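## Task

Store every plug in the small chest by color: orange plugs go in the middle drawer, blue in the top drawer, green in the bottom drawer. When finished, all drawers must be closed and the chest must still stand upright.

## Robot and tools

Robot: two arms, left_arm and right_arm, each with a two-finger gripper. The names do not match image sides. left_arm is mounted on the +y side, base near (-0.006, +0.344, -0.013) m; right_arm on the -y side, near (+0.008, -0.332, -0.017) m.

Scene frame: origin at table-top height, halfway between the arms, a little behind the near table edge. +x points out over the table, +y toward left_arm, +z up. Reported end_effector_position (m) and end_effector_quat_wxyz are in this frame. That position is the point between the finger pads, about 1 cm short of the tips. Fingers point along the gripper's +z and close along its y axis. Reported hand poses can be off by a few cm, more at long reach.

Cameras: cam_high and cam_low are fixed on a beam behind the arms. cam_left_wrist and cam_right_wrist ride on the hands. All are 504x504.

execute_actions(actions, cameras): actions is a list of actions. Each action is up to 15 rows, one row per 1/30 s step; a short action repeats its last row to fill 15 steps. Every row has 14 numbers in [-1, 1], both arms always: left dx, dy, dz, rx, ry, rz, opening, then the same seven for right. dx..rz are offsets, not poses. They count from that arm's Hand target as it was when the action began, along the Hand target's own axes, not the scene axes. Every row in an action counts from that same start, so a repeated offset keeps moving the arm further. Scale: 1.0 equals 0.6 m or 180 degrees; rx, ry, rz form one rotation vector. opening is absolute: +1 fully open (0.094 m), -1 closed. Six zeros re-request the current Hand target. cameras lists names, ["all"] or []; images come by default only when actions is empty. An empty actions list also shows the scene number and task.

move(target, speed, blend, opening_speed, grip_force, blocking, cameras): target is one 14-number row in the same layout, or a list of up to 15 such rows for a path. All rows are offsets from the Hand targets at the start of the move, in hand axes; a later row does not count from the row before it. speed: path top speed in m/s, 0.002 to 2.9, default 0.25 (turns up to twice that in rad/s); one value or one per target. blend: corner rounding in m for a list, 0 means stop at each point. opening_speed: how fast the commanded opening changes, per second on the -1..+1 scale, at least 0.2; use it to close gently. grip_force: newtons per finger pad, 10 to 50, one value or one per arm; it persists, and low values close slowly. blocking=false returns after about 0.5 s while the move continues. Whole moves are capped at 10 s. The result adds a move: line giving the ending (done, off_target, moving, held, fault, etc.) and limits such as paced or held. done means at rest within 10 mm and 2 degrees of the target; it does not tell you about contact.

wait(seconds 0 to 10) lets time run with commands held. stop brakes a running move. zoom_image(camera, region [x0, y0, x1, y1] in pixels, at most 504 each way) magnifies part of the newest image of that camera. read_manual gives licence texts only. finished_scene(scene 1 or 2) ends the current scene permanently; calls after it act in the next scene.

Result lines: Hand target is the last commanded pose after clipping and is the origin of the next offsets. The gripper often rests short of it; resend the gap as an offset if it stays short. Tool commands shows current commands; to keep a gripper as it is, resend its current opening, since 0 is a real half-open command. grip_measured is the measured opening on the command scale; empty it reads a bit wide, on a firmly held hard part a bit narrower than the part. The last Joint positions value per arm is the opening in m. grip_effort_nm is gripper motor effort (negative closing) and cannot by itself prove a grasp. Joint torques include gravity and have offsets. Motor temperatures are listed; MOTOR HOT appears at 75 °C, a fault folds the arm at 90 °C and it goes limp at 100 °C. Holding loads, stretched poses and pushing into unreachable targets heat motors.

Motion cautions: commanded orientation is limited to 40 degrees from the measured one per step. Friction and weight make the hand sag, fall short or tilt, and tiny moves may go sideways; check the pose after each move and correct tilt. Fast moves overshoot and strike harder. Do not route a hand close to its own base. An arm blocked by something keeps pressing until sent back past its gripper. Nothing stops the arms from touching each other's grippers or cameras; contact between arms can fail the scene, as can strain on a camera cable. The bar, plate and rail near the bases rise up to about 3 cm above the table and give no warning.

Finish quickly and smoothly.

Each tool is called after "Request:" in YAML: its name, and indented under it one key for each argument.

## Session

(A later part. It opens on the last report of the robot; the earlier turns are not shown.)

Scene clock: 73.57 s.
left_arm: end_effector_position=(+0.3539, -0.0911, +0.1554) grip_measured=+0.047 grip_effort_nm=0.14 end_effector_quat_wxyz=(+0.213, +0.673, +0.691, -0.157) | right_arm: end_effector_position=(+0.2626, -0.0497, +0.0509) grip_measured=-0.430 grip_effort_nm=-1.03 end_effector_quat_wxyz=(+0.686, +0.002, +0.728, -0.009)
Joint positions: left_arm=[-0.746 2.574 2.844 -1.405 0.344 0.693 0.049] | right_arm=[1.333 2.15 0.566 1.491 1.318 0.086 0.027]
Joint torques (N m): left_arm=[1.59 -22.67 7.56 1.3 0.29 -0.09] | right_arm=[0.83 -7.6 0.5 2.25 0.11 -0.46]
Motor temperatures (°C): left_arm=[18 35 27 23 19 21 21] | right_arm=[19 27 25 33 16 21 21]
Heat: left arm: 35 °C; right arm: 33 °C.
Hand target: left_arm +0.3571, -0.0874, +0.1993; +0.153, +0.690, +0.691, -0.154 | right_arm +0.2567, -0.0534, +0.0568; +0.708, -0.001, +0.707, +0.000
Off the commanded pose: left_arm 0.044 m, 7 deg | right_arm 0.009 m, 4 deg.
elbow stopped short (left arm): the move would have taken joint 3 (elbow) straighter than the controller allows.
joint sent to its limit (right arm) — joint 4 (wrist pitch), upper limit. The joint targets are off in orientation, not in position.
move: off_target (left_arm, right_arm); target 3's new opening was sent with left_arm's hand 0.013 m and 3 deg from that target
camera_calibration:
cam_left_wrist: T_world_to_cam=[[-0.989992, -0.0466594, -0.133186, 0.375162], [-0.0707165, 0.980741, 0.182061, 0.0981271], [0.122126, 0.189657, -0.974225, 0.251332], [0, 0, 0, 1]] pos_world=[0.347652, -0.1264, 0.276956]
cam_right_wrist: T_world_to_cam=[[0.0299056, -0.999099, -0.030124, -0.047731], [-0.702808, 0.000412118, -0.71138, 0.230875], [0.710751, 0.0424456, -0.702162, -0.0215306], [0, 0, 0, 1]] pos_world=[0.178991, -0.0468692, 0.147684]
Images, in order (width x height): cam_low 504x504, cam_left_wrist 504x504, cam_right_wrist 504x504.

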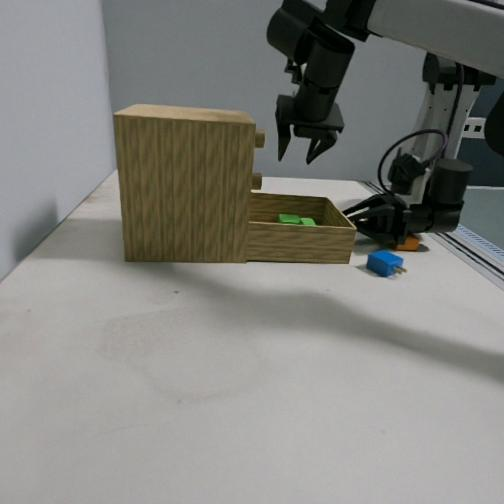

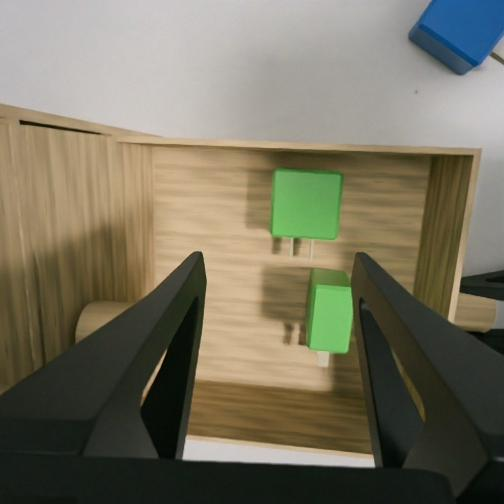

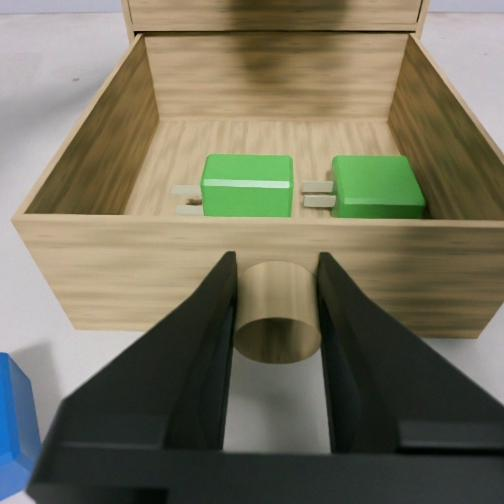

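Request:
move:
  target:
    - [0.288,-0.167,-0.171,0,0,0,0.3,0,0,0,0,0,0,-0.8]
    - [0.288,-0.167,-0.171,0,0,0,0.3,0,0,0.32,0,0,0,-0.8]
    - [0.288,-0.167,-0.171,0,0,0,0.3,0,0,0.32,0,0,0,-0.1]
  speed: [0.25,0.12,0.1]
  blend: [0.02,0,0]
  cameras: ["cam_high","cam_low","cam_left_wrist","cam_right_wrist"]

Scene clock: 77.83 s.
left_arm: end_effector_position=(+0.2598, +0.1115, +0.2079) grip_measured=+0.298 grip_effort_nm=0.14 end_effector_quat_wxyz=(+0.134, +0.686, +0.699, -0.151) | right_arm: end_effector_position=(+0.4446, -0.0560, +0.0605) grip_measured=-0.102 grip_effort_nm=0.10 end_effector_quat_wxyz=(+0.707, +0.003, +0.707, +0.001)
Joint positions: left_arm=[-0.491 1.761 1.82 -1.461 0.392 1.004 0.061] | right_arm=[0.846 2.297 0.935 1.414 0.819 -0.028 0.042]
Joint torques (N m): left_arm=[0.98 -12.83 5.76 0.75 0.42 0.15] | right_arm=[-0.76 -8.17 6.39 1.69 -0.11 -0.07]
Heat: left arm: 37 °C; right arm: 32 °C.
Hand target: left_arm +0.2568, +0.1125, +0.2194; +0.153, +0.690, +0.691, -0.154 | right_arm +0.4487, -0.0532, +0.0571; +0.708, -0.001, +0.707, +0.000
Off the commanded pose: left_arm 0.012 m, 2 deg | right_arm 0.006 m, 0 deg.
move: off_target (left_arm)
camera_calibration:
cam_left_wrist: T_world_to_cam=[[-0.999306, -0.00597622, -0.0367697, 0.276327], [-0.0170045, 0.951393, 0.307508, -0.153413], [0.0331447, 0.30792, -0.950835, 0.280612], [0, 0, 0, 1]] pos_world=[0.264226, 0.0612014, 0.324152]
cam_right_wrist: T_world_to_cam=[[0.0444352, -0.9981, -0.0426772, -0.0647619], [-0.659913, 0.00274688, -0.751337, 0.34908], [0.750027, 0.061549, -0.658537, -0.162841], [0, 0, 0, 1]] pos_world=[0.355375, -0.055575, 0.152276]

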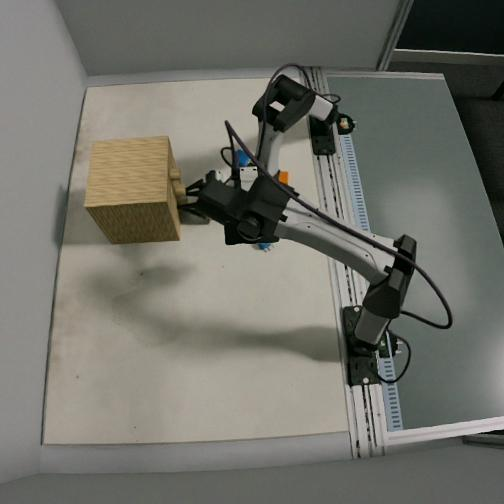

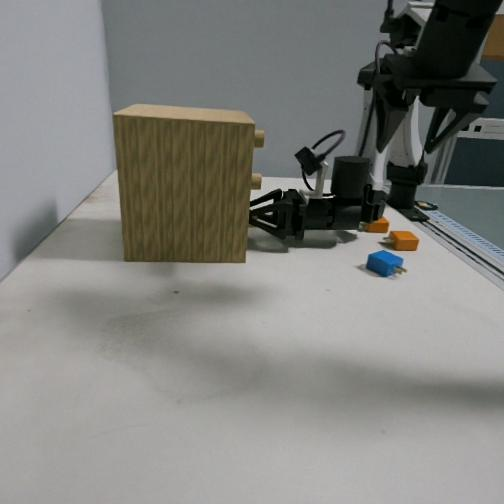

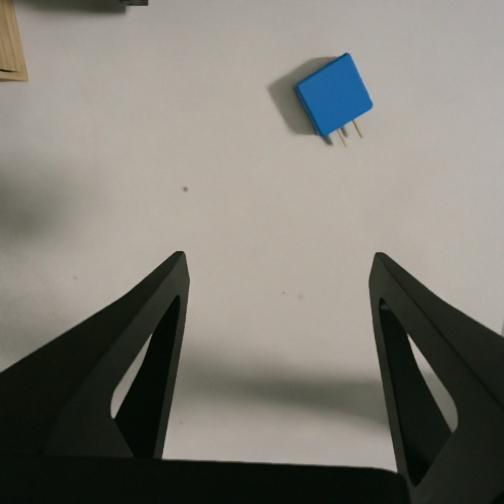

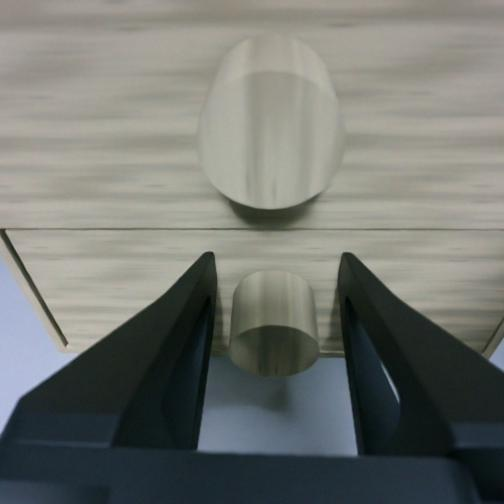

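Request:
move:
  target:
    - [0,0,0,0,0,0,0.3,0,0,-0.12,0,0,0,0.3]
    - [0,0,0,0,0,0,0.3,-0.105,0,-0.12,0,0,0,0.3]
    - [0,0,0,0,0,0,0.3,-0.105,0,-0.02,0,0,0,0.3]
    - [0,0,0,0,0,0,0.3,-0.105,0,-0.02,0,0,0,-0.7]
  blend: [0.02,0.02,0,0]
  opening_speed: 2
  speed: 0.2
  cameras: ["cam_low","cam_right_wrist"]

Request:
move:
  target:
    - [0,0,0,0,0,0,0.3,0,0,-0.24,0,0,0,-0.8]
    - [0,0,0,0,0,0,0.3,0,0,-0.24,0,0,0,0]
  speed: 0.12
  cameras: ["cam_low","cam_right_wrist"]

Scene clock: 82.60 s.
left_arm: end_effector_position=(+0.2598, +0.1115, +0.2079) grip_measured=+0.298 grip_effort_nm=0.14 end_effector_quat_wxyz=(+0.134, +0.686, +0.699, -0.151) | right_arm: end_effector_position=(+0.4339, -0.0564, +0.1192) grip_measured=-0.424 grip_effort_nm=-1.02 end_effector_quat_wxyz=(+0.705, -0.008, +0.709, -0.003)
Joint positions: left_arm=[-0.491 1.761 1.82 -1.461 0.392 1.004 0.061] | right_arm=[0.867 2.062 0.888 1.217 0.831 -0.043 0.027]
Joint torques (N m): left_arm=[1.03 -12.71 5.78 0.71 0.49 0.19] | right_arm=[-0.18 -7.76 7.32 1.73 0.04 0.06]
Heat: left arm: 37 °C; right arm: 31 °C.
Hand target: left_arm +0.2568, +0.1125, +0.2194; +0.153, +0.690, +0.691, -0.154 | right_arm +0.4365, -0.0530, +0.1200; +0.708, -0.001, +0.707, +0.000
Off the commanded pose: left_arm 0.012 m, 2 deg | right_arm 0.004 m, 1 deg.
move: off_target (left_arm)
camera_calibration:
cam_right_wrist: T_world_to_cam=[[0.0532899, -0.998332, -0.0222268, -0.068472], [-0.664423, -0.0188323, -0.74712, 0.386244], [0.745455, 0.0545819, -0.664318, -0.113895], [0, 0, 0, 1]] pos_world=[0.345181, -0.0548673, 0.211386]
Images, in order (width x height): cam_low 504x504, cam_right_wrist 504x504.

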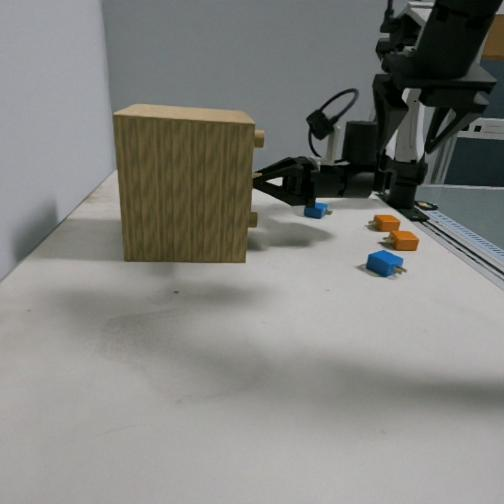

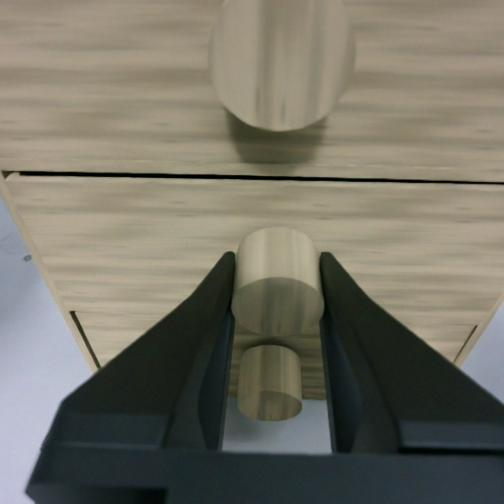

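Scene clock: 84.73 s.
left_arm: end_effector_position=(+0.2598, +0.1115, +0.2079) grip_measured=+0.298 grip_effort_nm=0.14 end_effector_quat_wxyz=(+0.134, +0.686, +0.699, -0.151) | right_arm: end_effector_position=(+0.2957, -0.0512, +0.1073) grip_measured=-0.002 grip_effort_nm=0.10 end_effector_quat_wxyz=(+0.703, -0.014, +0.711, -0.008)
Joint positions: left_arm=[-0.491 1.761 1.82 -1.461 0.392 1.004 0.061] | right_arm=[1.228 1.969 0.579 1.452 1.191 -0.085 0.047]
Joint torques (N m): left_arm=[1.01 -12.72 5.68 0.74 0.46 0.14] | right_arm=[0.35 -10.26 3.62 1.58 0.1 -0.07]
Heat: left arm: 37 °C; right arm: 31 °C.
Hand target: left_arm +0.2568, +0.1125, +0.2194; +0.153, +0.690, +0.691, -0.154 | right_arm +0.2926, -0.0533, +0.1198; +0.708, -0.001, +0.707, +0.000
Off the commanded pose: left_arm 0.012 m, 2 deg | right_arm 0.013 m, 2 deg.
move: off_target (left_arm, right_arm); target 2's new opening was sent with right_arm's hand 0.012 m and 1 deg from that target
camera_calibration:
cam_right_wrist: T_world_to_cam=[[0.0545896, -0.998489, -0.0062872, -0.0583618], [-0.668986, -0.031899, -0.74259, 0.285916], [0.741268, 0.0447437, -0.669716, -0.0177057], [0, 0, 0, 1]] pos_world=[0.207585, -0.048361, 0.200094]
Images, in order (width x height): cam_low 504x504, cam_right_wrist 504x504.

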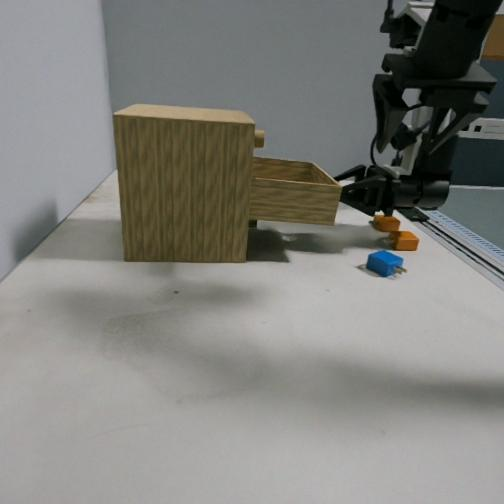

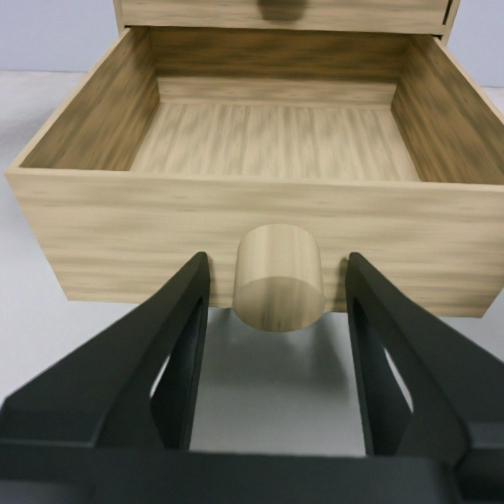

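Request:
move:
  target:
    - [0,0,0,0,0,0,0.3,0,0,-0.1,0,0,0,0]
    - [0,0,0,0,0,0,0.3,-0.17,0,-0.1,0,0,0,0]
    - [0,0,0,0,0,0,0.3,-0.17,-0.42,0.067,0,0,0,0]
    - [-0.166,-0.145,0.078,0,0,0,0.3,-0.17,-0.42,0.067,0,0,0,0]
  blend: [0.02,0.03,0.03,0]
  cameras: ["all"]

Scene clock: 89.03 s.
left_arm: end_effector_position=(+0.1638, +0.0070, +0.2003) grip_measured=+0.298 grip_effort_nm=0.14 end_effector_quat_wxyz=(+0.116, +0.694, +0.694, -0.155) | right_arm: end_effector_position=(+0.3300, -0.3057, +0.2018) grip_measured=-0.002 grip_effort_nm=0.10 end_effector_quat_wxyz=(+0.692, -0.005, +0.722, -0.007)
Joint positions: left_arm=[-0.925 1.74 1.779 -1.327 0.304 0.577 0.061] | right_arm=[0.213 0.725 0.257 0.46 0.187 -0.012 0.047]
Joint torques (N m): left_arm=[0.36 -12.05 8.62 1.22 0.12 -0.06] | right_arm=[-0.77 -0.92 11.08 1.95 -0.11 0.08]
Heat: left arm: 37 °C; right arm: 30 °C.
Hand target: left_arm +0.1698, +0.0023, +0.2192; +0.153, +0.690, +0.691, -0.154 | right_arm +0.3330, -0.3051, +0.2221; +0.708, -0.001, +0.707, +0.000
Off the commanded pose: left_arm 0.020 m, 4 deg | right_arm 0.021 m, 3 deg.
move: off_target (left_arm, right_arm)
camera_calibration:
cam_left_wrist: T_world_to_cam=[[-0.999798, 0.0179745, -0.00901126, 0.173824], [0.0140787, 0.945782, 0.324498, -0.0618624], [0.0143554, 0.324305, -0.945843, 0.310731], [0, 0, 0, 1]] pos_world=[0.170199, -0.045388, 0.315544]
cam_right_wrist: T_world_to_cam=[[0.0425369, -0.998863, -0.0215174, -0.30674], [-0.691621, -0.0138969, -0.722127, 0.379698], [0.721007, 0.045599, -0.691426, 0.042807], [0, 0, 0, 1]] pos_world=[0.244791, -0.303066, 0.297188]

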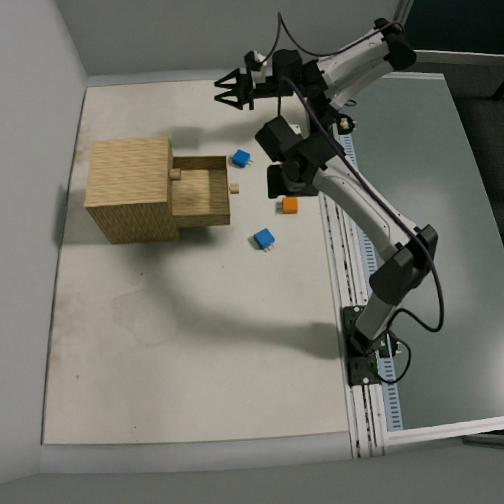

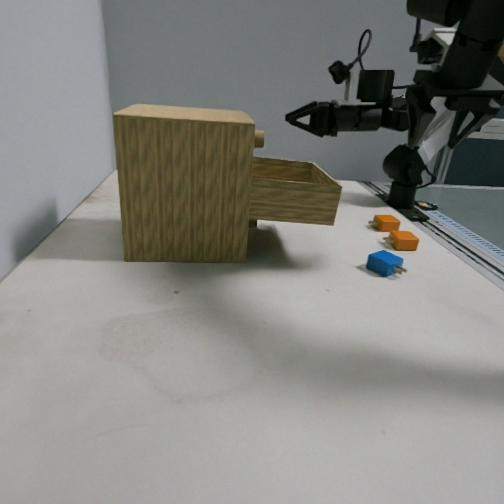

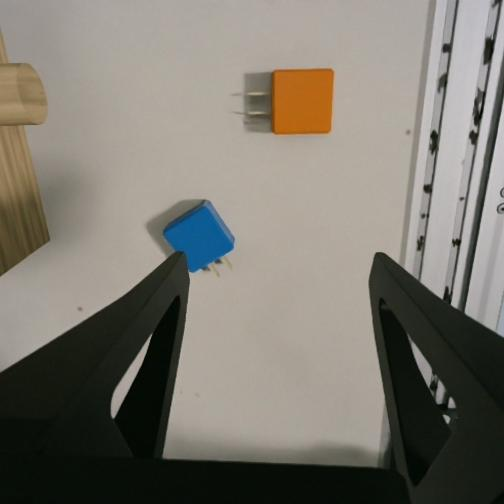

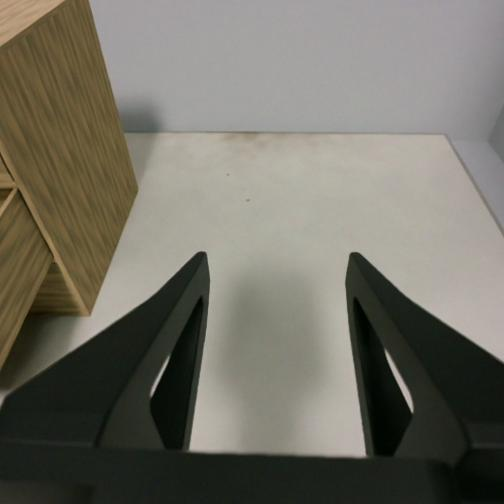

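Request:
move:
  target: [-0.053,-0.058,0.189,-0.2115,0,-0.453,0.3,0,0,0,0,0,0,0]
  cameras: ["cam_left_wrist"]

Scene clock: 94.23 s.
left_arm: end_effector_position=(+0.1309, -0.0709, +0.1284) grip_measured=+0.298 grip_effort_nm=0.14 end_effector_quat_wxyz=(+0.202, +0.007, +0.979, -0.001) | right_arm: end_effector_position=(+0.3300, -0.3057, +0.2018) grip_measured=-0.002 grip_effort_nm=0.10 end_effector_quat_wxyz=(+0.692, -0.005, +0.722, -0.007)
Joint positions: left_arm=[-1.363 2.132 2.058 -1.402 -0.362 -1.352 0.061] | right_arm=[0.213 0.725 0.257 0.46 0.187 -0.012 0.047]
Joint torques (N m): left_arm=[0.27 -11.3 8.46 0.47 -0.51 -0.13] | right_arm=[-0.81 -0.92 11.08 1.94 -0.12 0.08]
Heat: left arm: 37 °C; right arm: 31 °C.
Hand target: left_arm +0.1349, -0.0745, +0.1300; +0.216, +0.000, +0.976, +0.000 | right_arm +0.3330, -0.3051, +0.2221; +0.708, -0.001, +0.707, +0.000
Off the commanded pose: left_arm 0.006 m, 2 deg | right_arm 0.021 m, 3 deg.
move: off_target (right_arm)
camera_calibration:
cam_left_wrist: T_world_to_cam=[[-0.0210967, -0.997704, -0.0643613, -0.0512724], [-0.952613, 0.000520389, 0.304186, 0.0977776], [-0.303454, 0.0677287, -0.950436, 0.292376], [0, 0, 0, 1]] pos_world=[0.180785, -0.0710077, 0.244842]
Images, in order (width x height): cam_left_wrist 504x504.

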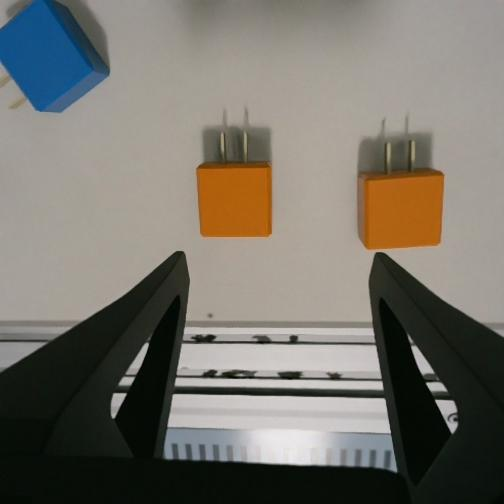

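Request:
move:
  target:
    - [0.045,0.042,0.170,0,0,0,0.3,0,0,0,0,0,0,0]
    - [0.045,0.042,0.170,0,0,0,-0.8,0,0,0,0,0,0,0]
    - [-0.068,0.042,-0.072,0,0,0,-0.8,0,0,0,0,0,0,0]
    - [-0.37,0.158,0.016,0.2115,0,0.453,-0.8,0,0,0,0,0,0,0]
  blend: [0,0,0.04,0]
  opening_speed: 1
  speed: 0.3
  cameras: ["cam_low","cam_left_wrist","cam_right_wrist"]

Scene clock: 103.17 s.
left_arm: end_effector_position=(+0.3358, +0.0227, +0.2138) grip_measured=-0.797 grip_effort_nm=-0.12 end_effector_quat_wxyz=(+0.170, +0.681, +0.697, -0.146) | right_arm: end_effector_position=(+0.3300, -0.3057, +0.2018) grip_measured=-0.002 grip_effort_nm=0.10 end_effector_quat_wxyz=(+0.692, -0.005, +0.722, -0.007)
Joint positions: left_arm=[-0.583 2.236 2.515 -1.566 0.376 0.885 0.01] | right_arm=[0.213 0.725 0.257 0.46 0.187 -0.012 0.047]
Joint torques (N m): left_arm=[1.1 -11.93 7.95 0.94 0.41 0.11] | right_arm=[-0.81 -0.91 11.07 1.94 -0.12 0.08]
Motor temperatures (°C): left_arm=[18 39 28 23 19 21 21] | right_arm=[19 26 30 31 16 21 21]
Heat: left arm: 39 °C; right arm: 31 °C.
Hand target: left_arm +0.3403, +0.0204, +0.2149; +0.153, +0.690, +0.691, -0.154 | right_arm +0.3330, -0.3051, +0.2221; +0.708, -0.001, +0.707, +0.000
Off the commanded pose: left_arm 0.005 m, 2 deg | right_arm 0.021 m, 3 deg.
joint sent to its limit (left arm) — joint 4 (wrist pitch), lower limit. The joint targets are off in orientation, not in position.
move: off_target (right_arm); target 2's new opening was sent with left_arm's hand 0.015 m and 3 deg from that target
camera_calibration:
cam_left_wrist: T_world_to_cam=[[-0.995427, -0.0248611, -0.092229, 0.363018], [-0.0482864, 0.964053, 0.261286, -0.0493891], [0.0824177, 0.264545, -0.960845, 0.29765], [0, 0, 0, 1]] pos_world=[0.334441, -0.022103, 0.332381]
cam_right_wrist: T_world_to_cam=[[0.0425369, -0.998863, -0.0215174, -0.30674], [-0.691621, -0.0138969, -0.722127, 0.379698], [0.721007, 0.045599, -0.691426, 0.042807], [0, 0, 0, 1]] pos_world=[0.244791, -0.303066, 0.297188]
Images, in order (width x height): cam_low 504x504, cam_left_wrist 504x504, cam_right_wrist 504x504.

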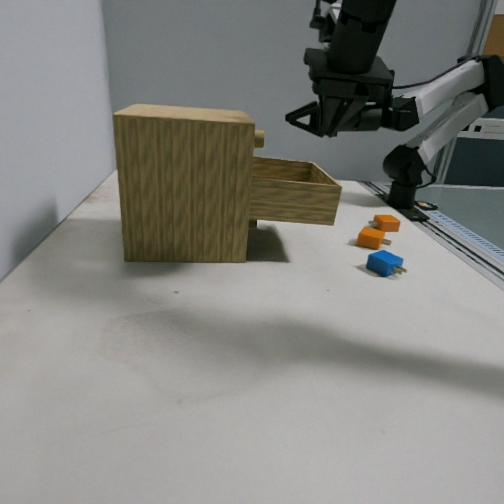

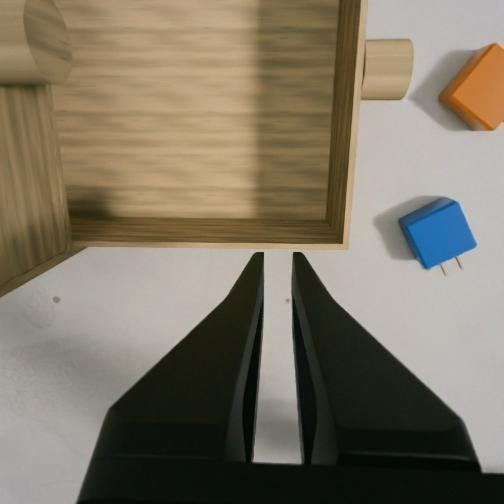

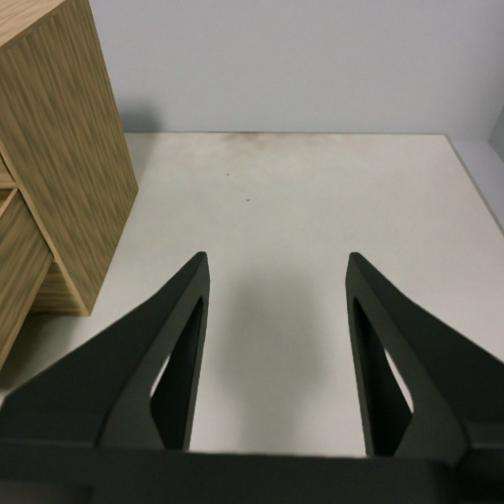

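Request:
move:
  target: [-0.052,-0.242,0.125,0,0,0,0.3,0,0,0,0,0,0,0]
  cameras: ["cam_left_wrist"]

Scene clock: 105.60 s.
left_arm: end_effector_position=(+0.1906, -0.0395, +0.1344) grip_measured=+0.298 grip_effort_nm=0.13 end_effector_quat_wxyz=(+0.112, +0.695, +0.694, -0.154) | right_arm: end_effector_position=(+0.3300, -0.3057, +0.2018) grip_measured=-0.002 grip_effort_nm=0.10 end_effector_quat_wxyz=(+0.692, -0.005, +0.722, -0.007)
Joint positions: left_arm=[-0.946 1.919 1.742 -1.115 0.297 0.56 0.061] | right_arm=[0.213 0.725 0.257 0.46 0.187 -0.012 0.047]
Joint torques (N m): left_arm=[0.55 -17.78 6.11 1.23 0.03 -0.05] | right_arm=[-0.83 -0.94 11.07 1.95 -0.12 0.08]
Heat: left arm: 40 °C; right arm: 32 °C.
Hand target: left_arm +0.1951, -0.0396, +0.1604; +0.153, +0.690, +0.691, -0.154 | right_arm +0.3330, -0.3051, +0.2221; +0.708, -0.001, +0.707, +0.000
Off the commanded pose: left_arm 0.026 m, 5 deg | right_arm 0.021 m, 3 deg.
move: off_target (left_arm, right_arm)
camera_calibration:
cam_left_wrist: T_world_to_cam=[[-0.999763, 0.0210689, -0.00544203, 0.200562], [0.018065, 0.943032, 0.332211, 0.00126557], [0.0121313, 0.332034, -0.94319, 0.26343], [0, 0, 0, 1]] pos_world=[0.197296, -0.0928868, 0.249136]
Images, in order (width x height): cam_left_wrist 504x504.

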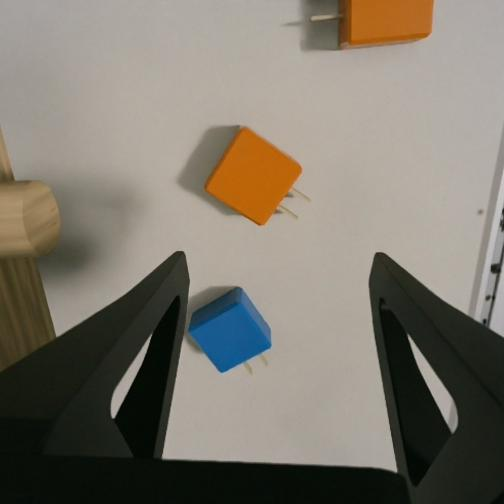

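Request:
move:
  target: [0.009,0.013,0.106,-0.1316,0,-0.282,0.3,0,0,0,0,0,0,0]
  cameras: ["cam_left_wrist"]

Scene clock: 110.17 s.
left_arm: end_effector_position=(+0.1969, -0.0542, +0.0951) grip_measured=+0.298 grip_effort_nm=0.13 end_effector_quat_wxyz=(+0.192, +0.293, +0.935, -0.062) | right_arm: end_effector_position=(+0.3300, -0.3057, +0.2018) grip_measured=-0.002 grip_effort_nm=0.10 end_effector_quat_wxyz=(+0.692, -0.005, +0.722, -0.007)
Joint positions: left_arm=[-1.136 1.919 1.585 -0.884 -0.167 -0.523 0.061] | right_arm=[0.213 0.725 0.257 0.46 0.187 -0.012 0.047]
Joint torques (N m): left_arm=[0.2 -10.5 9.18 1.16 -0.32 -0.13] | right_arm=[-0.8 -0.92 11.08 1.95 -0.12 0.08]
Heat: left arm: 41 °C; right arm: 32 °C.
Hand target: left_arm +0.2027, -0.0617, +0.1004; +0.207, +0.285, +0.934, -0.064 | right_arm +0.3330, -0.3051, +0.2221; +0.708, -0.001, +0.707, +0.000
Off the commanded pose: left_arm 0.011 m, 2 deg | right_arm 0.021 m, 3 deg.
move: off_target (left_arm, right_arm)
camera_calibration:
cam_left_wrist: T_world_to_cam=[[-0.576475, -0.814961, -0.0592915, 0.0834135], [-0.787528, 0.534788, 0.30627, 0.166983], [-0.21789, 0.223251, -0.950096, 0.271276], [0, 0, 0, 1]] pos_world=[0.238698, -0.0818842, 0.211542]
Images, in order (width x height): cam_left_wrist 504x504.

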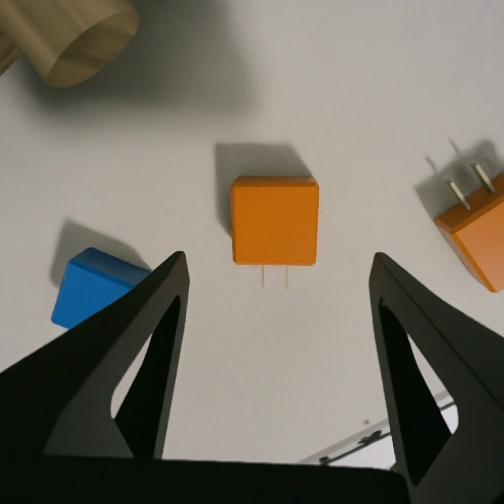

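Request:
move:
  target:
    - [0.0445,0,0.119,0,0,0,0.15,0,0,0,0,0,0,0]
    - [0.0445,0,0.119,0,0,0,-0.8,0,0,0,0,0,0,0]
  opening_speed: 1
  cameras: ["cam_left_wrist"]

Scene clock: 113.97 s.
left_arm: end_effector_position=(+0.2025, -0.0591, +0.0221) grip_measured=-0.152 grip_effort_nm=-1.02 end_effector_quat_wxyz=(+0.191, +0.293, +0.935, -0.060) | right_arm: end_effector_position=(+0.3300, -0.3057, +0.2018) grip_measured=-0.002 grip_effort_nm=0.10 end_effector_quat_wxyz=(+0.692, -0.005, +0.722, -0.007)
Joint positions: left_arm=[-1.136 2.011 1.418 -0.63 -0.169 -0.524 0.04] | right_arm=[0.213 0.725 0.257 0.46 0.187 -0.012 0.047]
Joint torques (N m): left_arm=[0.2 -12.05 6.79 1.38 -0.29 -0.07] | right_arm=[-0.83 -0.94 11.08 1.95 -0.11 0.08]
Heat: left arm: 41 °C; right arm: 32 °C.
Hand target: left_arm +0.2076, -0.0651, +0.0245; +0.207, +0.285, +0.934, -0.064 | right_arm +0.3330, -0.3051, +0.2221; +0.708, -0.001, +0.707, +0.000
Off the commanded pose: left_arm 0.008 m, 2 deg | right_arm 0.021 m, 3 deg.
move: off_target (right_arm)
camera_calibration:
cam_left_wrist: T_world_to_cam=[[-0.57499, -0.815738, -0.0629128, 0.0779426], [-0.788337, 0.531818, 0.309345, 0.196379], [-0.218886, 0.227467, -0.948867, 0.20454], [0, 0, 0, 1]] pos_world=[0.2444, -0.0873831, 0.138236]
Images, in order (width x height): cam_left_wrist 504x504.

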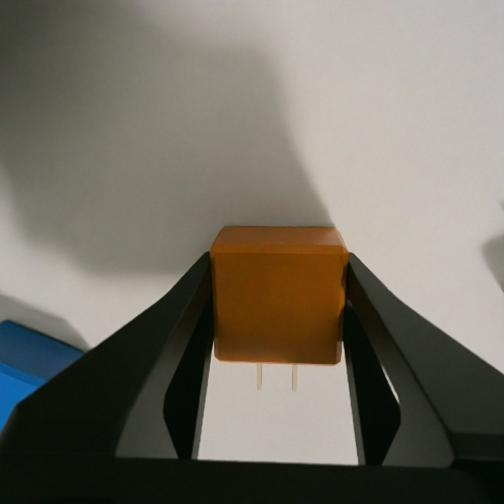

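Request:
move:
  target:
    - [-0.12,0,-0.257,0,0,0,-0.8,0,0,0,0,0,0,0]
    - [-0.228,0.241,-0.243,0.1316,0,0.282,-0.8,0,0,0,0,0,0,0]
    - [-0.251,0.2015,-0.150,0.1316,0,0.282,-0.8,0,0,0,0,0,0,0]
    - [-0.28,0.091,-0.0355,0.1316,0,0.282,-0.8,0,0,0,0,0,0,0]
  blend: [0.03,0.01,0.01,0]
  cameras: ["cam_low","cam_left_wrist","cam_right_wrist"]

Scene clock: 120.07 s.
left_arm: end_effector_position=(+0.3452, -0.0957, +0.1107) grip_measured=-0.152 grip_effort_nm=-1.02 end_effector_quat_wxyz=(+0.166, +0.688, +0.688, -0.161) | right_arm: end_effector_position=(+0.3300, -0.3057, +0.2018) grip_measured=-0.002 grip_effort_nm=0.10 end_effector_quat_wxyz=(+0.692, -0.005, +0.722, -0.007)
Joint positions: left_arm=[-0.763 2.649 2.835 -1.421 0.353 0.72 0.04] | right_arm=[0.213 0.725 0.257 0.46 0.187 -0.012 0.047]
Joint torques (N m): left_arm=[1.39 -15.43 8.5 1.37 0.16 -0.12] | right_arm=[-0.81 -0.92 11.08 1.95 -0.12 0.08]
Heat: left arm: 42 °C; right arm: 33 °C.
Hand target: left_arm +0.3571, -0.0997, +0.1146; +0.153, +0.690, +0.691, -0.154 | right_arm +0.3330, -0.3051, +0.2221; +0.708, -0.001, +0.707, +0.000
Off the commanded pose: left_arm 0.013 m, 2 deg | right_arm 0.021 m, 3 deg.
elbow stopped short (left arm): the move would have taken joint 3 (elbow) straighter than the controller allows.
move: off_target (left_arm, right_arm)
camera_calibration:
cam_left_wrist: T_world_to_cam=[[-0.997532, 0.000513399, -0.0702152, 0.360574], [-0.0169845, 0.968515, 0.248377, 0.0831785], [0.068132, 0.248957, -0.966115, 0.23315], [0, 0, 0, 1]] pos_world=[0.345212, -0.138789, 0.229908]
cam_right_wrist: T_world_to_cam=[[0.0425369, -0.998863, -0.0215174, -0.30674], [-0.691621, -0.0138969, -0.722127, 0.379698], [0.721007, 0.045599, -0.691426, 0.042807], [0, 0, 0, 1]] pos_world=[0.244791, -0.303066, 0.297188]
Images, in order (width x height): cam_low 504x504, cam_left_wrist 504x504, cam_right_wrist 504x504.

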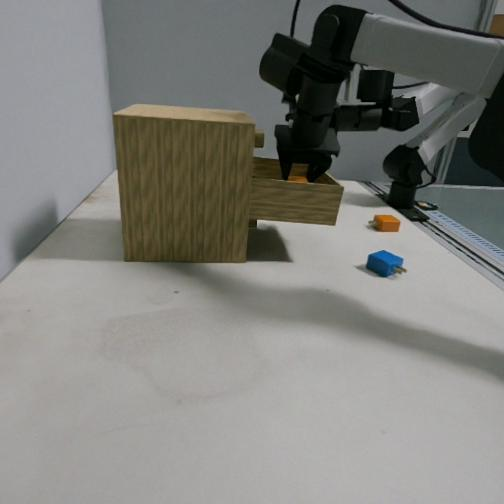

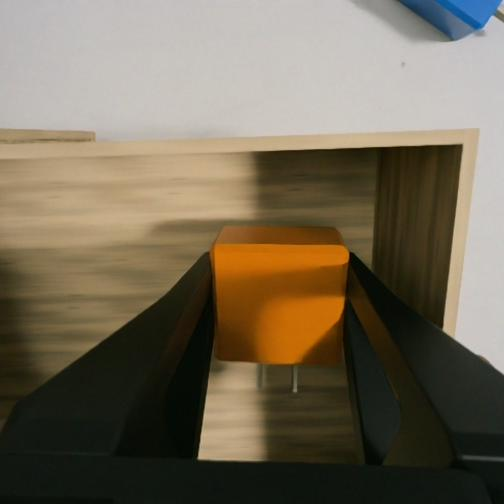

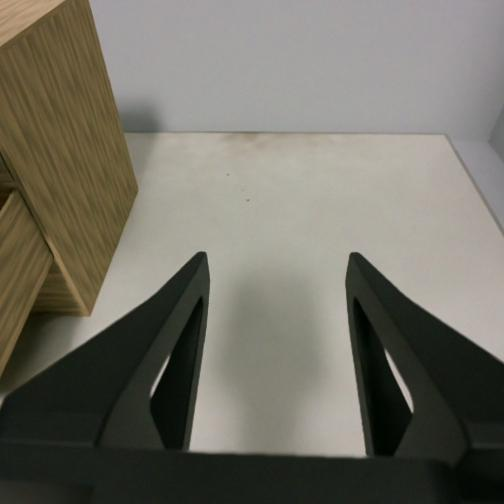

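Request:
move:
  target:
    - [0.004,0,0.009,0,0,0,-0.8,0,0,0,0,0,0,0]
    - [0.004,0,0.009,0,0,0,0.05,0,0,0,0,0,0,0]
    - [-0.035,0,-0.0755,0,0,0,0.05,0,0,0,0,0,0,0]
    - [0.121,-0.028,-0.213,0,0,0,0.05,0,0,0,0,0,0,0]
    - [-0.064,-0.36,0.001,-0.2115,0,-0.453,0.05,0,0,0,0,0,0,0]
  blend: [0,0,0.02,0.04,0]
  opening_speed: 1.5
  cameras: ["cam_high","cam_left_wrist"]

Scene clock: 129.33 s.
left_arm: end_effector_position=(+0.1352, -0.1335, +0.1287) grip_measured=+0.048 grip_effort_nm=0.14 end_effector_quat_wxyz=(+0.211, +0.017, +0.977, -0.031) | right_arm: end_effector_position=(+0.3300, -0.3057, +0.2018) grip_measured=-0.002 grip_effort_nm=0.10 end_effector_quat_wxyz=(+0.692, -0.005, +0.722, -0.007)
Joint positions: left_arm=[-1.38 2.444 2.588 -1.559 -0.368 -1.339 0.049] | right_arm=[0.213 0.725 0.257 0.46 0.187 -0.012 0.047]
Joint torques (N m): left_arm=[0.69 -13.86 7.94 0.55 -0.46 -0.14] | right_arm=[-0.8 -0.92 11.08 1.95 -0.12 0.08]
Motor temperatures (°C): left_arm=[18 44 29 23 19 21 21] | right_arm=[19 24 34 32 16 21 20]
Heat: left arm: 44 °C; right arm: 34 °C.
Hand target: left_arm +0.1412, -0.1349, +0.1306; +0.216, +0.000, +0.976, +0.000 | right_arm +0.3330, -0.3051, +0.2221; +0.708, -0.001, +0.707, +0.000
Off the commanded pose: left_arm 0.006 m, 4 deg | right_arm 0.021 m, 3 deg.
elbow stopped short (left arm): the move would have taken joint 3 (elbow) straighter than the controller allows.
joint sent to its limit (left arm) — joint 4 (wrist pitch), lower limit. The joint targets are off in orientation, not in position.
move: off_target (left_arm, right_arm); target 2's new opening was sent with left_arm's hand 0.012 m and 2 deg from that target
camera_calibration:
cam_left_wrist: T_world_to_cam=[[-0.0509776, -0.998638, -0.0111115, -0.11659], [-0.956886, 0.0456545, 0.286855, 0.110714], [-0.285957, 0.0252557, -0.95791, 0.291201], [0, 0, 0, 1]] pos_world=[0.183268, -0.12884, 0.24589]
Images, in order (width x height): cam_high 504x504, cam_left_wrist 504x504.

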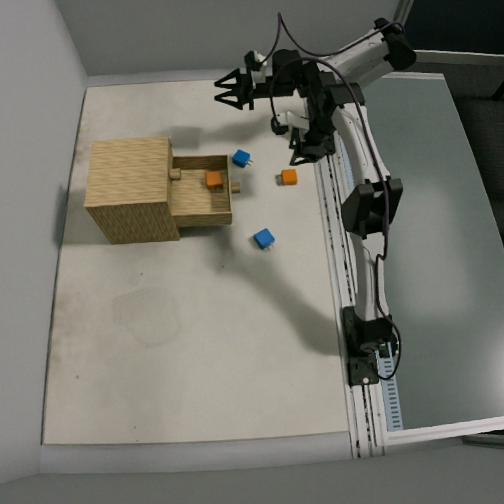

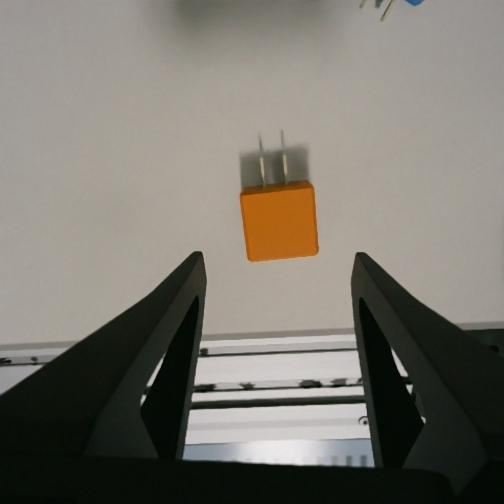

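Request:
move:
  target:
    - [0.0695,-0.011,0.161,0,0,0,0.05,0,0,0,0,0,0,0]
    - [0.0695,-0.011,0.161,0,0,0,-0.8,0,0,0,0,0,0,0]
    - [-0.05,-0.011,-0.096,0,0,0,-0.8,0,0,0,0,0,0,0]
    - [-0.357,0.2167,0.039,0.2115,0,0.453,-0.8,0,0,0,0,0,0,0]
  blend: [0,0,0.03,0]
  opening_speed: 1.5
  speed: 0.3
  cameras: ["cam_high","cam_left_wrist"]

Scene clock: 136.87 s.
left_arm: end_effector_position=(+0.3417, -0.0023, +0.1982) grip_measured=-0.797 grip_effort_nm=-0.12 end_effector_quat_wxyz=(+0.168, +0.681, +0.697, -0.147) | right_arm: end_effector_position=(+0.3300, -0.3057, +0.2018) grip_measured=-0.002 grip_effort_nm=0.10 end_effector_quat_wxyz=(+0.692, -0.005, +0.722, -0.007)
Joint positions: left_arm=[-0.623 2.338 2.627 -1.566 0.365 0.844 0.01] | right_arm=[0.213 0.725 0.257 0.46 0.187 -0.012 0.047]
Joint torques (N m): left_arm=[1.13 -12.81 7.69 0.99 0.48 0.08] | right_arm=[-0.83 -0.92 11.1 1.94 -0.12 0.08]
Heat: left arm: 47 °C; right arm: 35 °C.
Hand target: left_arm +0.3451, -0.0048, +0.1997; +0.153, +0.690, +0.691, -0.154 | right_arm +0.3330, -0.3051, +0.2221; +0.708, -0.001, +0.707, +0.000
Off the commanded pose: left_arm 0.005 m, 2 deg | right_arm 0.021 m, 3 deg.
joint sent to its limit (left arm) — joint 4 (wrist pitch), lower limit. The joint targets are off in orientation, not in position.
move: off_target (right_arm); target 2's new opening was sent with left_arm's hand 0.013 m and 1 deg from that target
camera_calibration:
cam_left_wrist: T_world_to_cam=[[-0.995801, -0.0243515, -0.0882418, 0.366103], [-0.0469113, 0.96352, 0.263494, -0.0218814], [0.0786063, 0.266527, -0.960617, 0.290032], [0, 0, 0, 1]] pos_world=[0.340741, -0.047303, 0.31668]
Images, in order (width x height): cam_high 504x504, cam_left_wrist 504x504.

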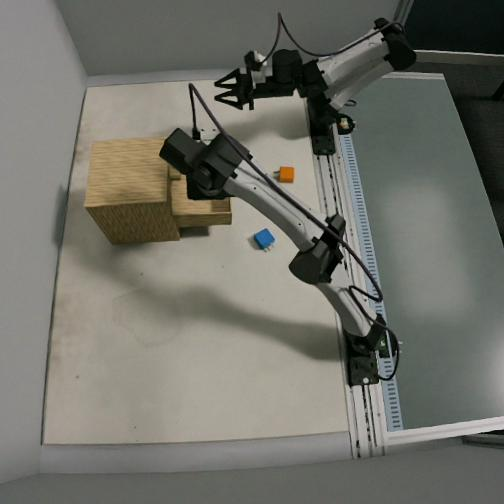

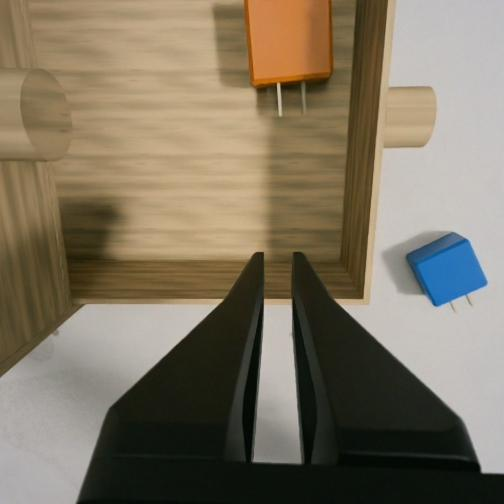

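Request:
move:
  target:
    - [-0.367,-0.21,-0.019,-0.2115,0,-0.453,0.05,0,0,0,0,0,0,0]
  cameras: ["cam_left_wrist"]

Scene clock: 141.30 s.
left_arm: end_effector_position=(+0.2125, -0.1947, +0.2987) grip_measured=+0.048 grip_effort_nm=0.14 end_effector_quat_wxyz=(+0.363, +0.077, +0.886, -0.277) | right_arm: end_effector_position=(+0.3300, -0.3057, +0.2018) grip_measured=-0.002 grip_effort_nm=0.10 end_effector_quat_wxyz=(+0.692, -0.005, +0.722, -0.007)
Joint positions: left_arm=[-1.267 2.366 2.842 -1.182 -0.412 -0.937 0.049] | right_arm=[0.213 0.725 0.257 0.46 0.187 -0.012 0.047]
Joint torques (N m): left_arm=[0.69 -12.93 7.54 2.09 -0.41 -0.05] | right_arm=[-0.8 -0.91 11.1 1.95 -0.12 0.08]
Heat: left arm: 48 °C; right arm: 36 °C.
Hand target: left_arm +0.2195, -0.1995, +0.3035; +0.216, +0.000, +0.976, +0.000 | right_arm +0.3330, -0.3051, +0.2221; +0.708, -0.001, +0.707, +0.000
Off the commanded pose: left_arm 0.010 m, 39 deg | right_arm 0.021 m, 3 deg.
elbow stopped short (left arm): the move would have taken joint 3 (elbow) straighter than the controller allows.
move: off_target (left_arm, right_arm)
camera_calibration:
cam_left_wrist: T_world_to_cam=[[-0.325882, -0.865597, 0.380189, -0.204466], [-0.945406, 0.29956, -0.128339, 0.309635], [-0.00279994, -0.401256, -0.915962, 0.321901], [0, 0, 0, 1]] pos_world=[0.227001, -0.140575, 0.412323]
Images, in order (width x height): cam_left_wrist 504x504.

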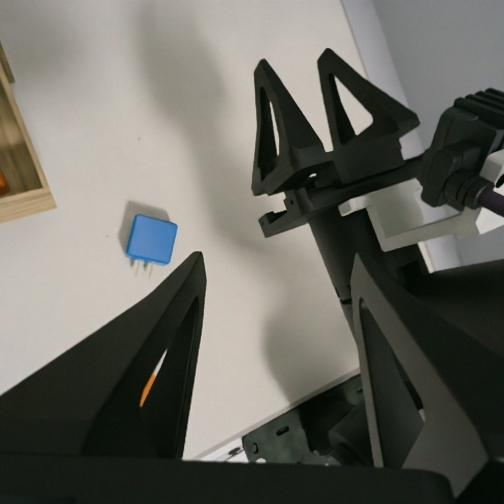

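Request:
move:
  target: [0.264,0.104,0.251,0,0,0,0.05,0,0,0,0,0,0,0]
  cameras: ["cam_left_wrist"]

Scene clock: 144.17 s.
left_arm: end_effector_position=(+0.1407, -0.1383, +0.1046) grip_measured=+0.048 grip_effort_nm=0.14 end_effector_quat_wxyz=(+0.221, +0.007, +0.975, -0.011) | right_arm: end_effector_position=(+0.3300, -0.3057, +0.2018) grip_measured=-0.002 grip_effort_nm=0.10 end_effector_quat_wxyz=(+0.692, -0.005, +0.722, -0.007)
Joint positions: left_arm=[-1.382 2.516 2.619 -1.558 -0.398 -1.367 0.049] | right_arm=[0.213 0.725 0.257 0.46 0.187 -0.012 0.047]
Joint torques (N m): left_arm=[0.34 -14.84 6.09 0.48 -0.2 -0.16] | right_arm=[-0.81 -0.92 11.08 1.95 -0.11 0.08]
Heat: left arm: 48 °C; right arm: 36 °C.
Hand target: left_arm +0.1393, -0.1373, +0.1001; +0.216, +0.000, +0.976, +0.000 | right_arm +0.3330, -0.3051, +0.2221; +0.708, -0.001, +0.707, +0.000
Off the commanded pose: left_arm 0.005 m, 2 deg | right_arm 0.021 m, 3 deg.
joint sent to its limit (left arm) — joint 4 (wrist pitch), lower limit. The joint targets still meet the commanded pose.
move: off_target (right_arm)
camera_calibration:
cam_left_wrist: T_world_to_cam=[[-0.0222184, -0.998741, -0.0449802, -0.121876], [-0.963554, 0.00939506, 0.267348, 0.121084], [-0.266589, 0.0492809, -0.96255, 0.270896], [0, 0, 0, 1]] pos_world=[0.186181, -0.13621, 0.222898]
Images, in order (width x height): cam_left_wrist 504x504.

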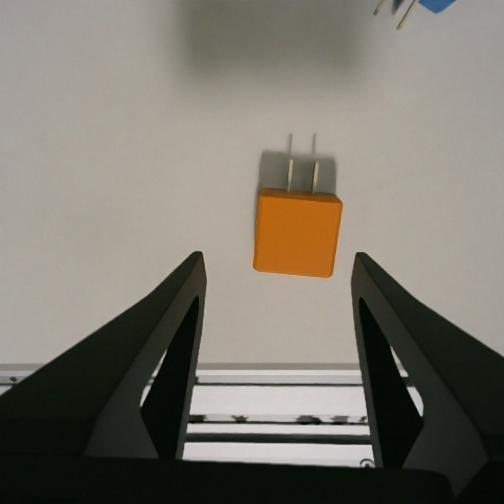

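Request:
move:
  target: [0.053,-0.018,0.122,0,0,0,0.05,0,0,0,0,0,0,0]
  cameras: ["cam_left_wrist","cam_low"]

Scene clock: 146.13 s.
left_arm: end_effector_position=(+0.1457, -0.1493, +0.0365) grip_measured=+0.048 grip_effort_nm=0.14 end_effector_quat_wxyz=(+0.229, +0.000, +0.973, -0.008) | right_arm: end_effector_position=(+0.3300, -0.3057, +0.2018) grip_measured=-0.002 grip_effort_nm=0.10 end_effector_quat_wxyz=(+0.692, -0.005, +0.722, -0.007)
Joint positions: left_arm=[-1.387 2.516 2.339 -1.286 -0.417 -1.386 0.049] | right_arm=[0.213 0.725 0.257 0.46 0.187 -0.012 0.047]
Joint torques (N m): left_arm=[0.5 -14.45 4.4 0.74 -0.01 -0.07] | right_arm=[-0.79 -0.92 11.08 1.95 -0.12 0.08]
Motor temperatures (°C): left_arm=[18 49 29 23 19 21 21] | right_arm=[19 23 36 33 16 21 20]
Heat: left arm: 49 °C; right arm: 36 °C.
Hand target: left_arm +0.1413, -0.1481, +0.0203; +0.216, +0.000, +0.976, +0.000 | right_arm +0.3330, -0.3051, +0.2221; +0.708, -0.001, +0.707, +0.000
Off the commanded pose: left_arm 0.017 m, 2 deg | right_arm 0.021 m, 3 deg.
move: off_target (left_arm, right_arm)
camera_calibration:
cam_left_wrist: T_world_to_cam=[[-0.00676805, -0.998794, -0.0486381, -0.137971], [-0.967743, -0.00570784, 0.251874, 0.143075], [-0.251848, 0.0487738, -0.966537, 0.205127], [0, 0, 0, 1]] pos_world=[0.189186, -0.146993, 0.155515]
Images, in order (width x height): cam_low 504x504, cam_left_wrist 504x504.

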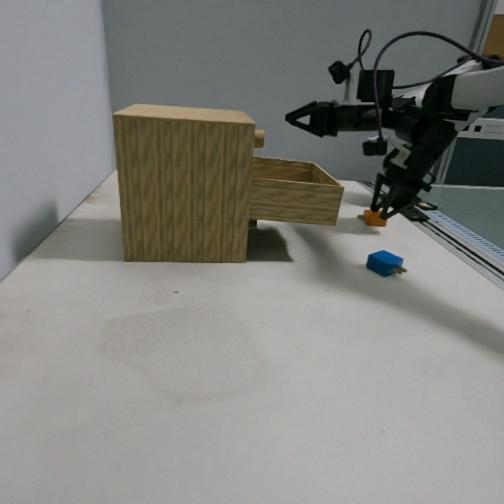

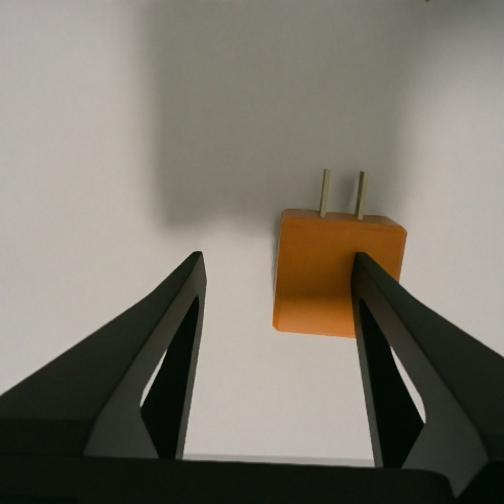

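Request:
move:
  target:
    - [-0.035,0,-0.0755,0,0,0,0.05,0,0,0,0,0,0,0]
    - [-0.035,-0.034,-0.0755,0,0,0,0.15,0,0,0,0,0,0,0]
    - [0,-0.034,0,0,0,0,0.15,0,0,0,0,0,0,0]
  cameras: ["cam_left_wrist"]

Scene clock: 150.27 s.
left_arm: end_effector_position=(+0.1421, -0.1614, +0.0514) grip_measured=+0.148 grip_effort_nm=0.14 end_effector_quat_wxyz=(+0.218, +0.004, +0.976, -0.004) | right_arm: end_effector_position=(+0.3300, -0.3057, +0.2018) grip_measured=-0.002 grip_effort_nm=0.10 end_effector_quat_wxyz=(+0.692, -0.005, +0.722, -0.007)
Joint positions: left_arm=[-1.39 2.696 2.751 -1.531 -0.395 -1.384 0.054] | right_arm=[0.213 0.725 0.257 0.46 0.187 -0.012 0.047]
Joint torques (N m): left_arm=[0.32 -17.39 6.02 0.5 -0.26 0] | right_arm=[-0.8 -0.92 11.07 1.94 -0.12 0.08]
Heat: left arm: 49 °C; right arm: 37 °C.
Hand target: left_arm +0.1424, -0.1631, +0.0559; +0.219, +0.003, +0.976, -0.010 (not the last commanded pose) | right_arm +0.3330, -0.3051, +0.2221; +0.708, -0.001, +0.707, +0.000
Off the commanded pose: left_arm 0.032 m, 1 deg | right_arm 0.021 m, 3 deg.
move: held (left_arm; a check stopped the path), off_target (right_arm); target 2's new opening was sent with left_arm's hand 0.003 m and 3 deg from that target; limits=held
pose unreachable (left arm): on one or more control steps of this call, first in action 0 (counted from 0), this arm could not follow its commanded pose, so it was not sent that pose on those steps. It may still have moved: this result reports where it is.
cause: moving toward the commanded pose would bring a part of the arm too close to another arm (this arm's wrist (the part past joint 4) and the right arm's wrist (the part past joint 4), 10 mm apart when this arm was first held).
camera_calibration:
cam_left_wrist: T_world_to_cam=[[-0.0146385, -0.998206, -0.0580558, -0.147722], [-0.961724, -0.00183324, 0.274014, 0.134467], [-0.273629, 0.0598448, -0.959972, 0.223762], [0, 0, 0, 1]] pos_world=[0.188385, -0.160602, 0.169383]
Images, in order (width x height): cam_left_wrist 504x504.

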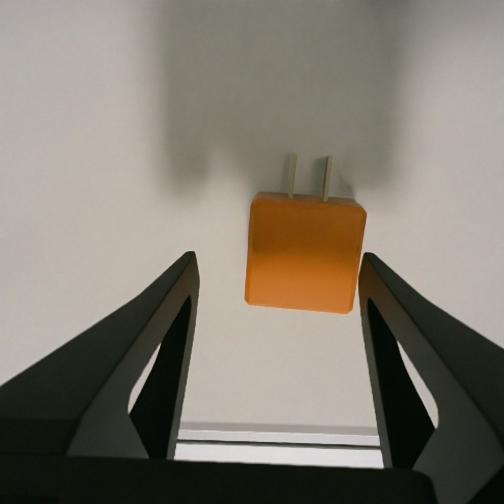

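Request:
move:
  target: [0,0,0,0,0,0,0.15,-0.1,-0.05,0.17,0,0,0,0]

Request:
move:
  target:
    - [0,-0.017,0,0,0,0,0.15,0,0,0,0,0,0,0]
    - [0.027,-0.017,0.066,0,0,0,0.15,0,0,0,0,0,0,0]
  cameras: ["cam_left_wrist"]

Scene clock: 152.80 s.
left_arm: end_effector_position=(+0.1421, -0.1614, +0.0514) grip_measured=+0.148 grip_effort_nm=0.14 end_effector_quat_wxyz=(+0.218, +0.004, +0.976, -0.004) | right_arm: end_effector_position=(+0.4301, -0.3349, +0.2641) grip_measured=-0.002 grip_effort_nm=0.10 end_effector_quat_wxyz=(+0.691, -0.001, +0.722, -0.004)
Joint positions: left_arm=[-1.39 2.696 2.751 -1.531 -0.395 -1.384 0.054] | right_arm=[0.015 1.176 0.698 0.47 -0.009 -0.004 0.047]
Joint torques (N m): left_arm=[0.55 -17.5 6.17 0.54 -0.27 -0.04] | right_arm=[-0.79 -3.06 10.78 2.1 -0.13 0.07]
Heat: left arm: 51 °C; right arm: 37 °C.
Hand target: left_arm +0.1424, -0.1631, +0.0559; +0.219, +0.003, +0.976, -0.010 | right_arm +0.4350, -0.3349, +0.2822; +0.708, -0.001, +0.707, +0.000
Off the commanded pose: left_arm 0.005 m, 1 deg | right_arm 0.019 m, 3 deg.
move: off_target (right_arm)

Scene clock: 154.67 s.
left_arm: end_effector_position=(+0.1446, -0.1701, +0.0148) grip_measured=+0.148 grip_effort_nm=0.14 end_effector_quat_wxyz=(+0.219, +0.006, +0.976, -0.001) | right_arm: end_effector_position=(+0.4301, -0.3348, +0.2641) grip_measured=-0.002 grip_effort_nm=0.10 end_effector_quat_wxyz=(+0.691, -0.001, +0.722, -0.004)
Joint positions: left_arm=[-1.392 2.732 2.673 -1.423 -0.399 -1.384 0.054] | right_arm=[0.015 1.176 0.698 0.47 -0.01 -0.004 0.047]
Joint torques (N m): left_arm=[0.49 -17.72 4.63 0.8 -0.19 -0.03] | right_arm=[-0.76 -3.04 10.8 2.11 -0.12 0.07]
Heat: left arm: 51 °C; right arm: 37 °C.
Hand target: left_arm +0.1446, -0.1741, +0.0134; +0.219, +0.003, +0.976, -0.010 | right_arm +0.4350, -0.3349, +0.2822; +0.708, -0.001, +0.707, +0.000
Off the commanded pose: left_arm 0.004 m, 1 deg | right_arm 0.019 m, 3 deg.
elbow stopped short (left arm): the move would have taken joint 3 (elbow) straighter than the controller allows.
move: off_target (right_arm)
camera_calibration:
cam_left_wrist: T_world_to_cam=[[-0.0157803, -0.997747, -0.0652128, -0.158044], [-0.962555, -0.00249373, 0.271075, 0.146783], [-0.270627, 0.0670485, -0.960347, 0.190638], [0, 0, 0, 1]] pos_world=[0.190384, -0.170104, 0.132983]
Images, in order (width x height): cam_left_wrist 504x504.

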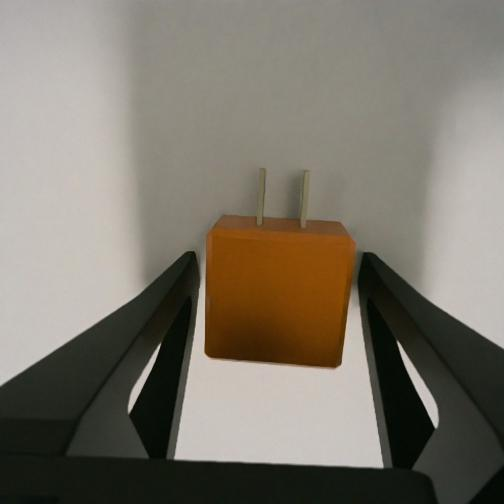

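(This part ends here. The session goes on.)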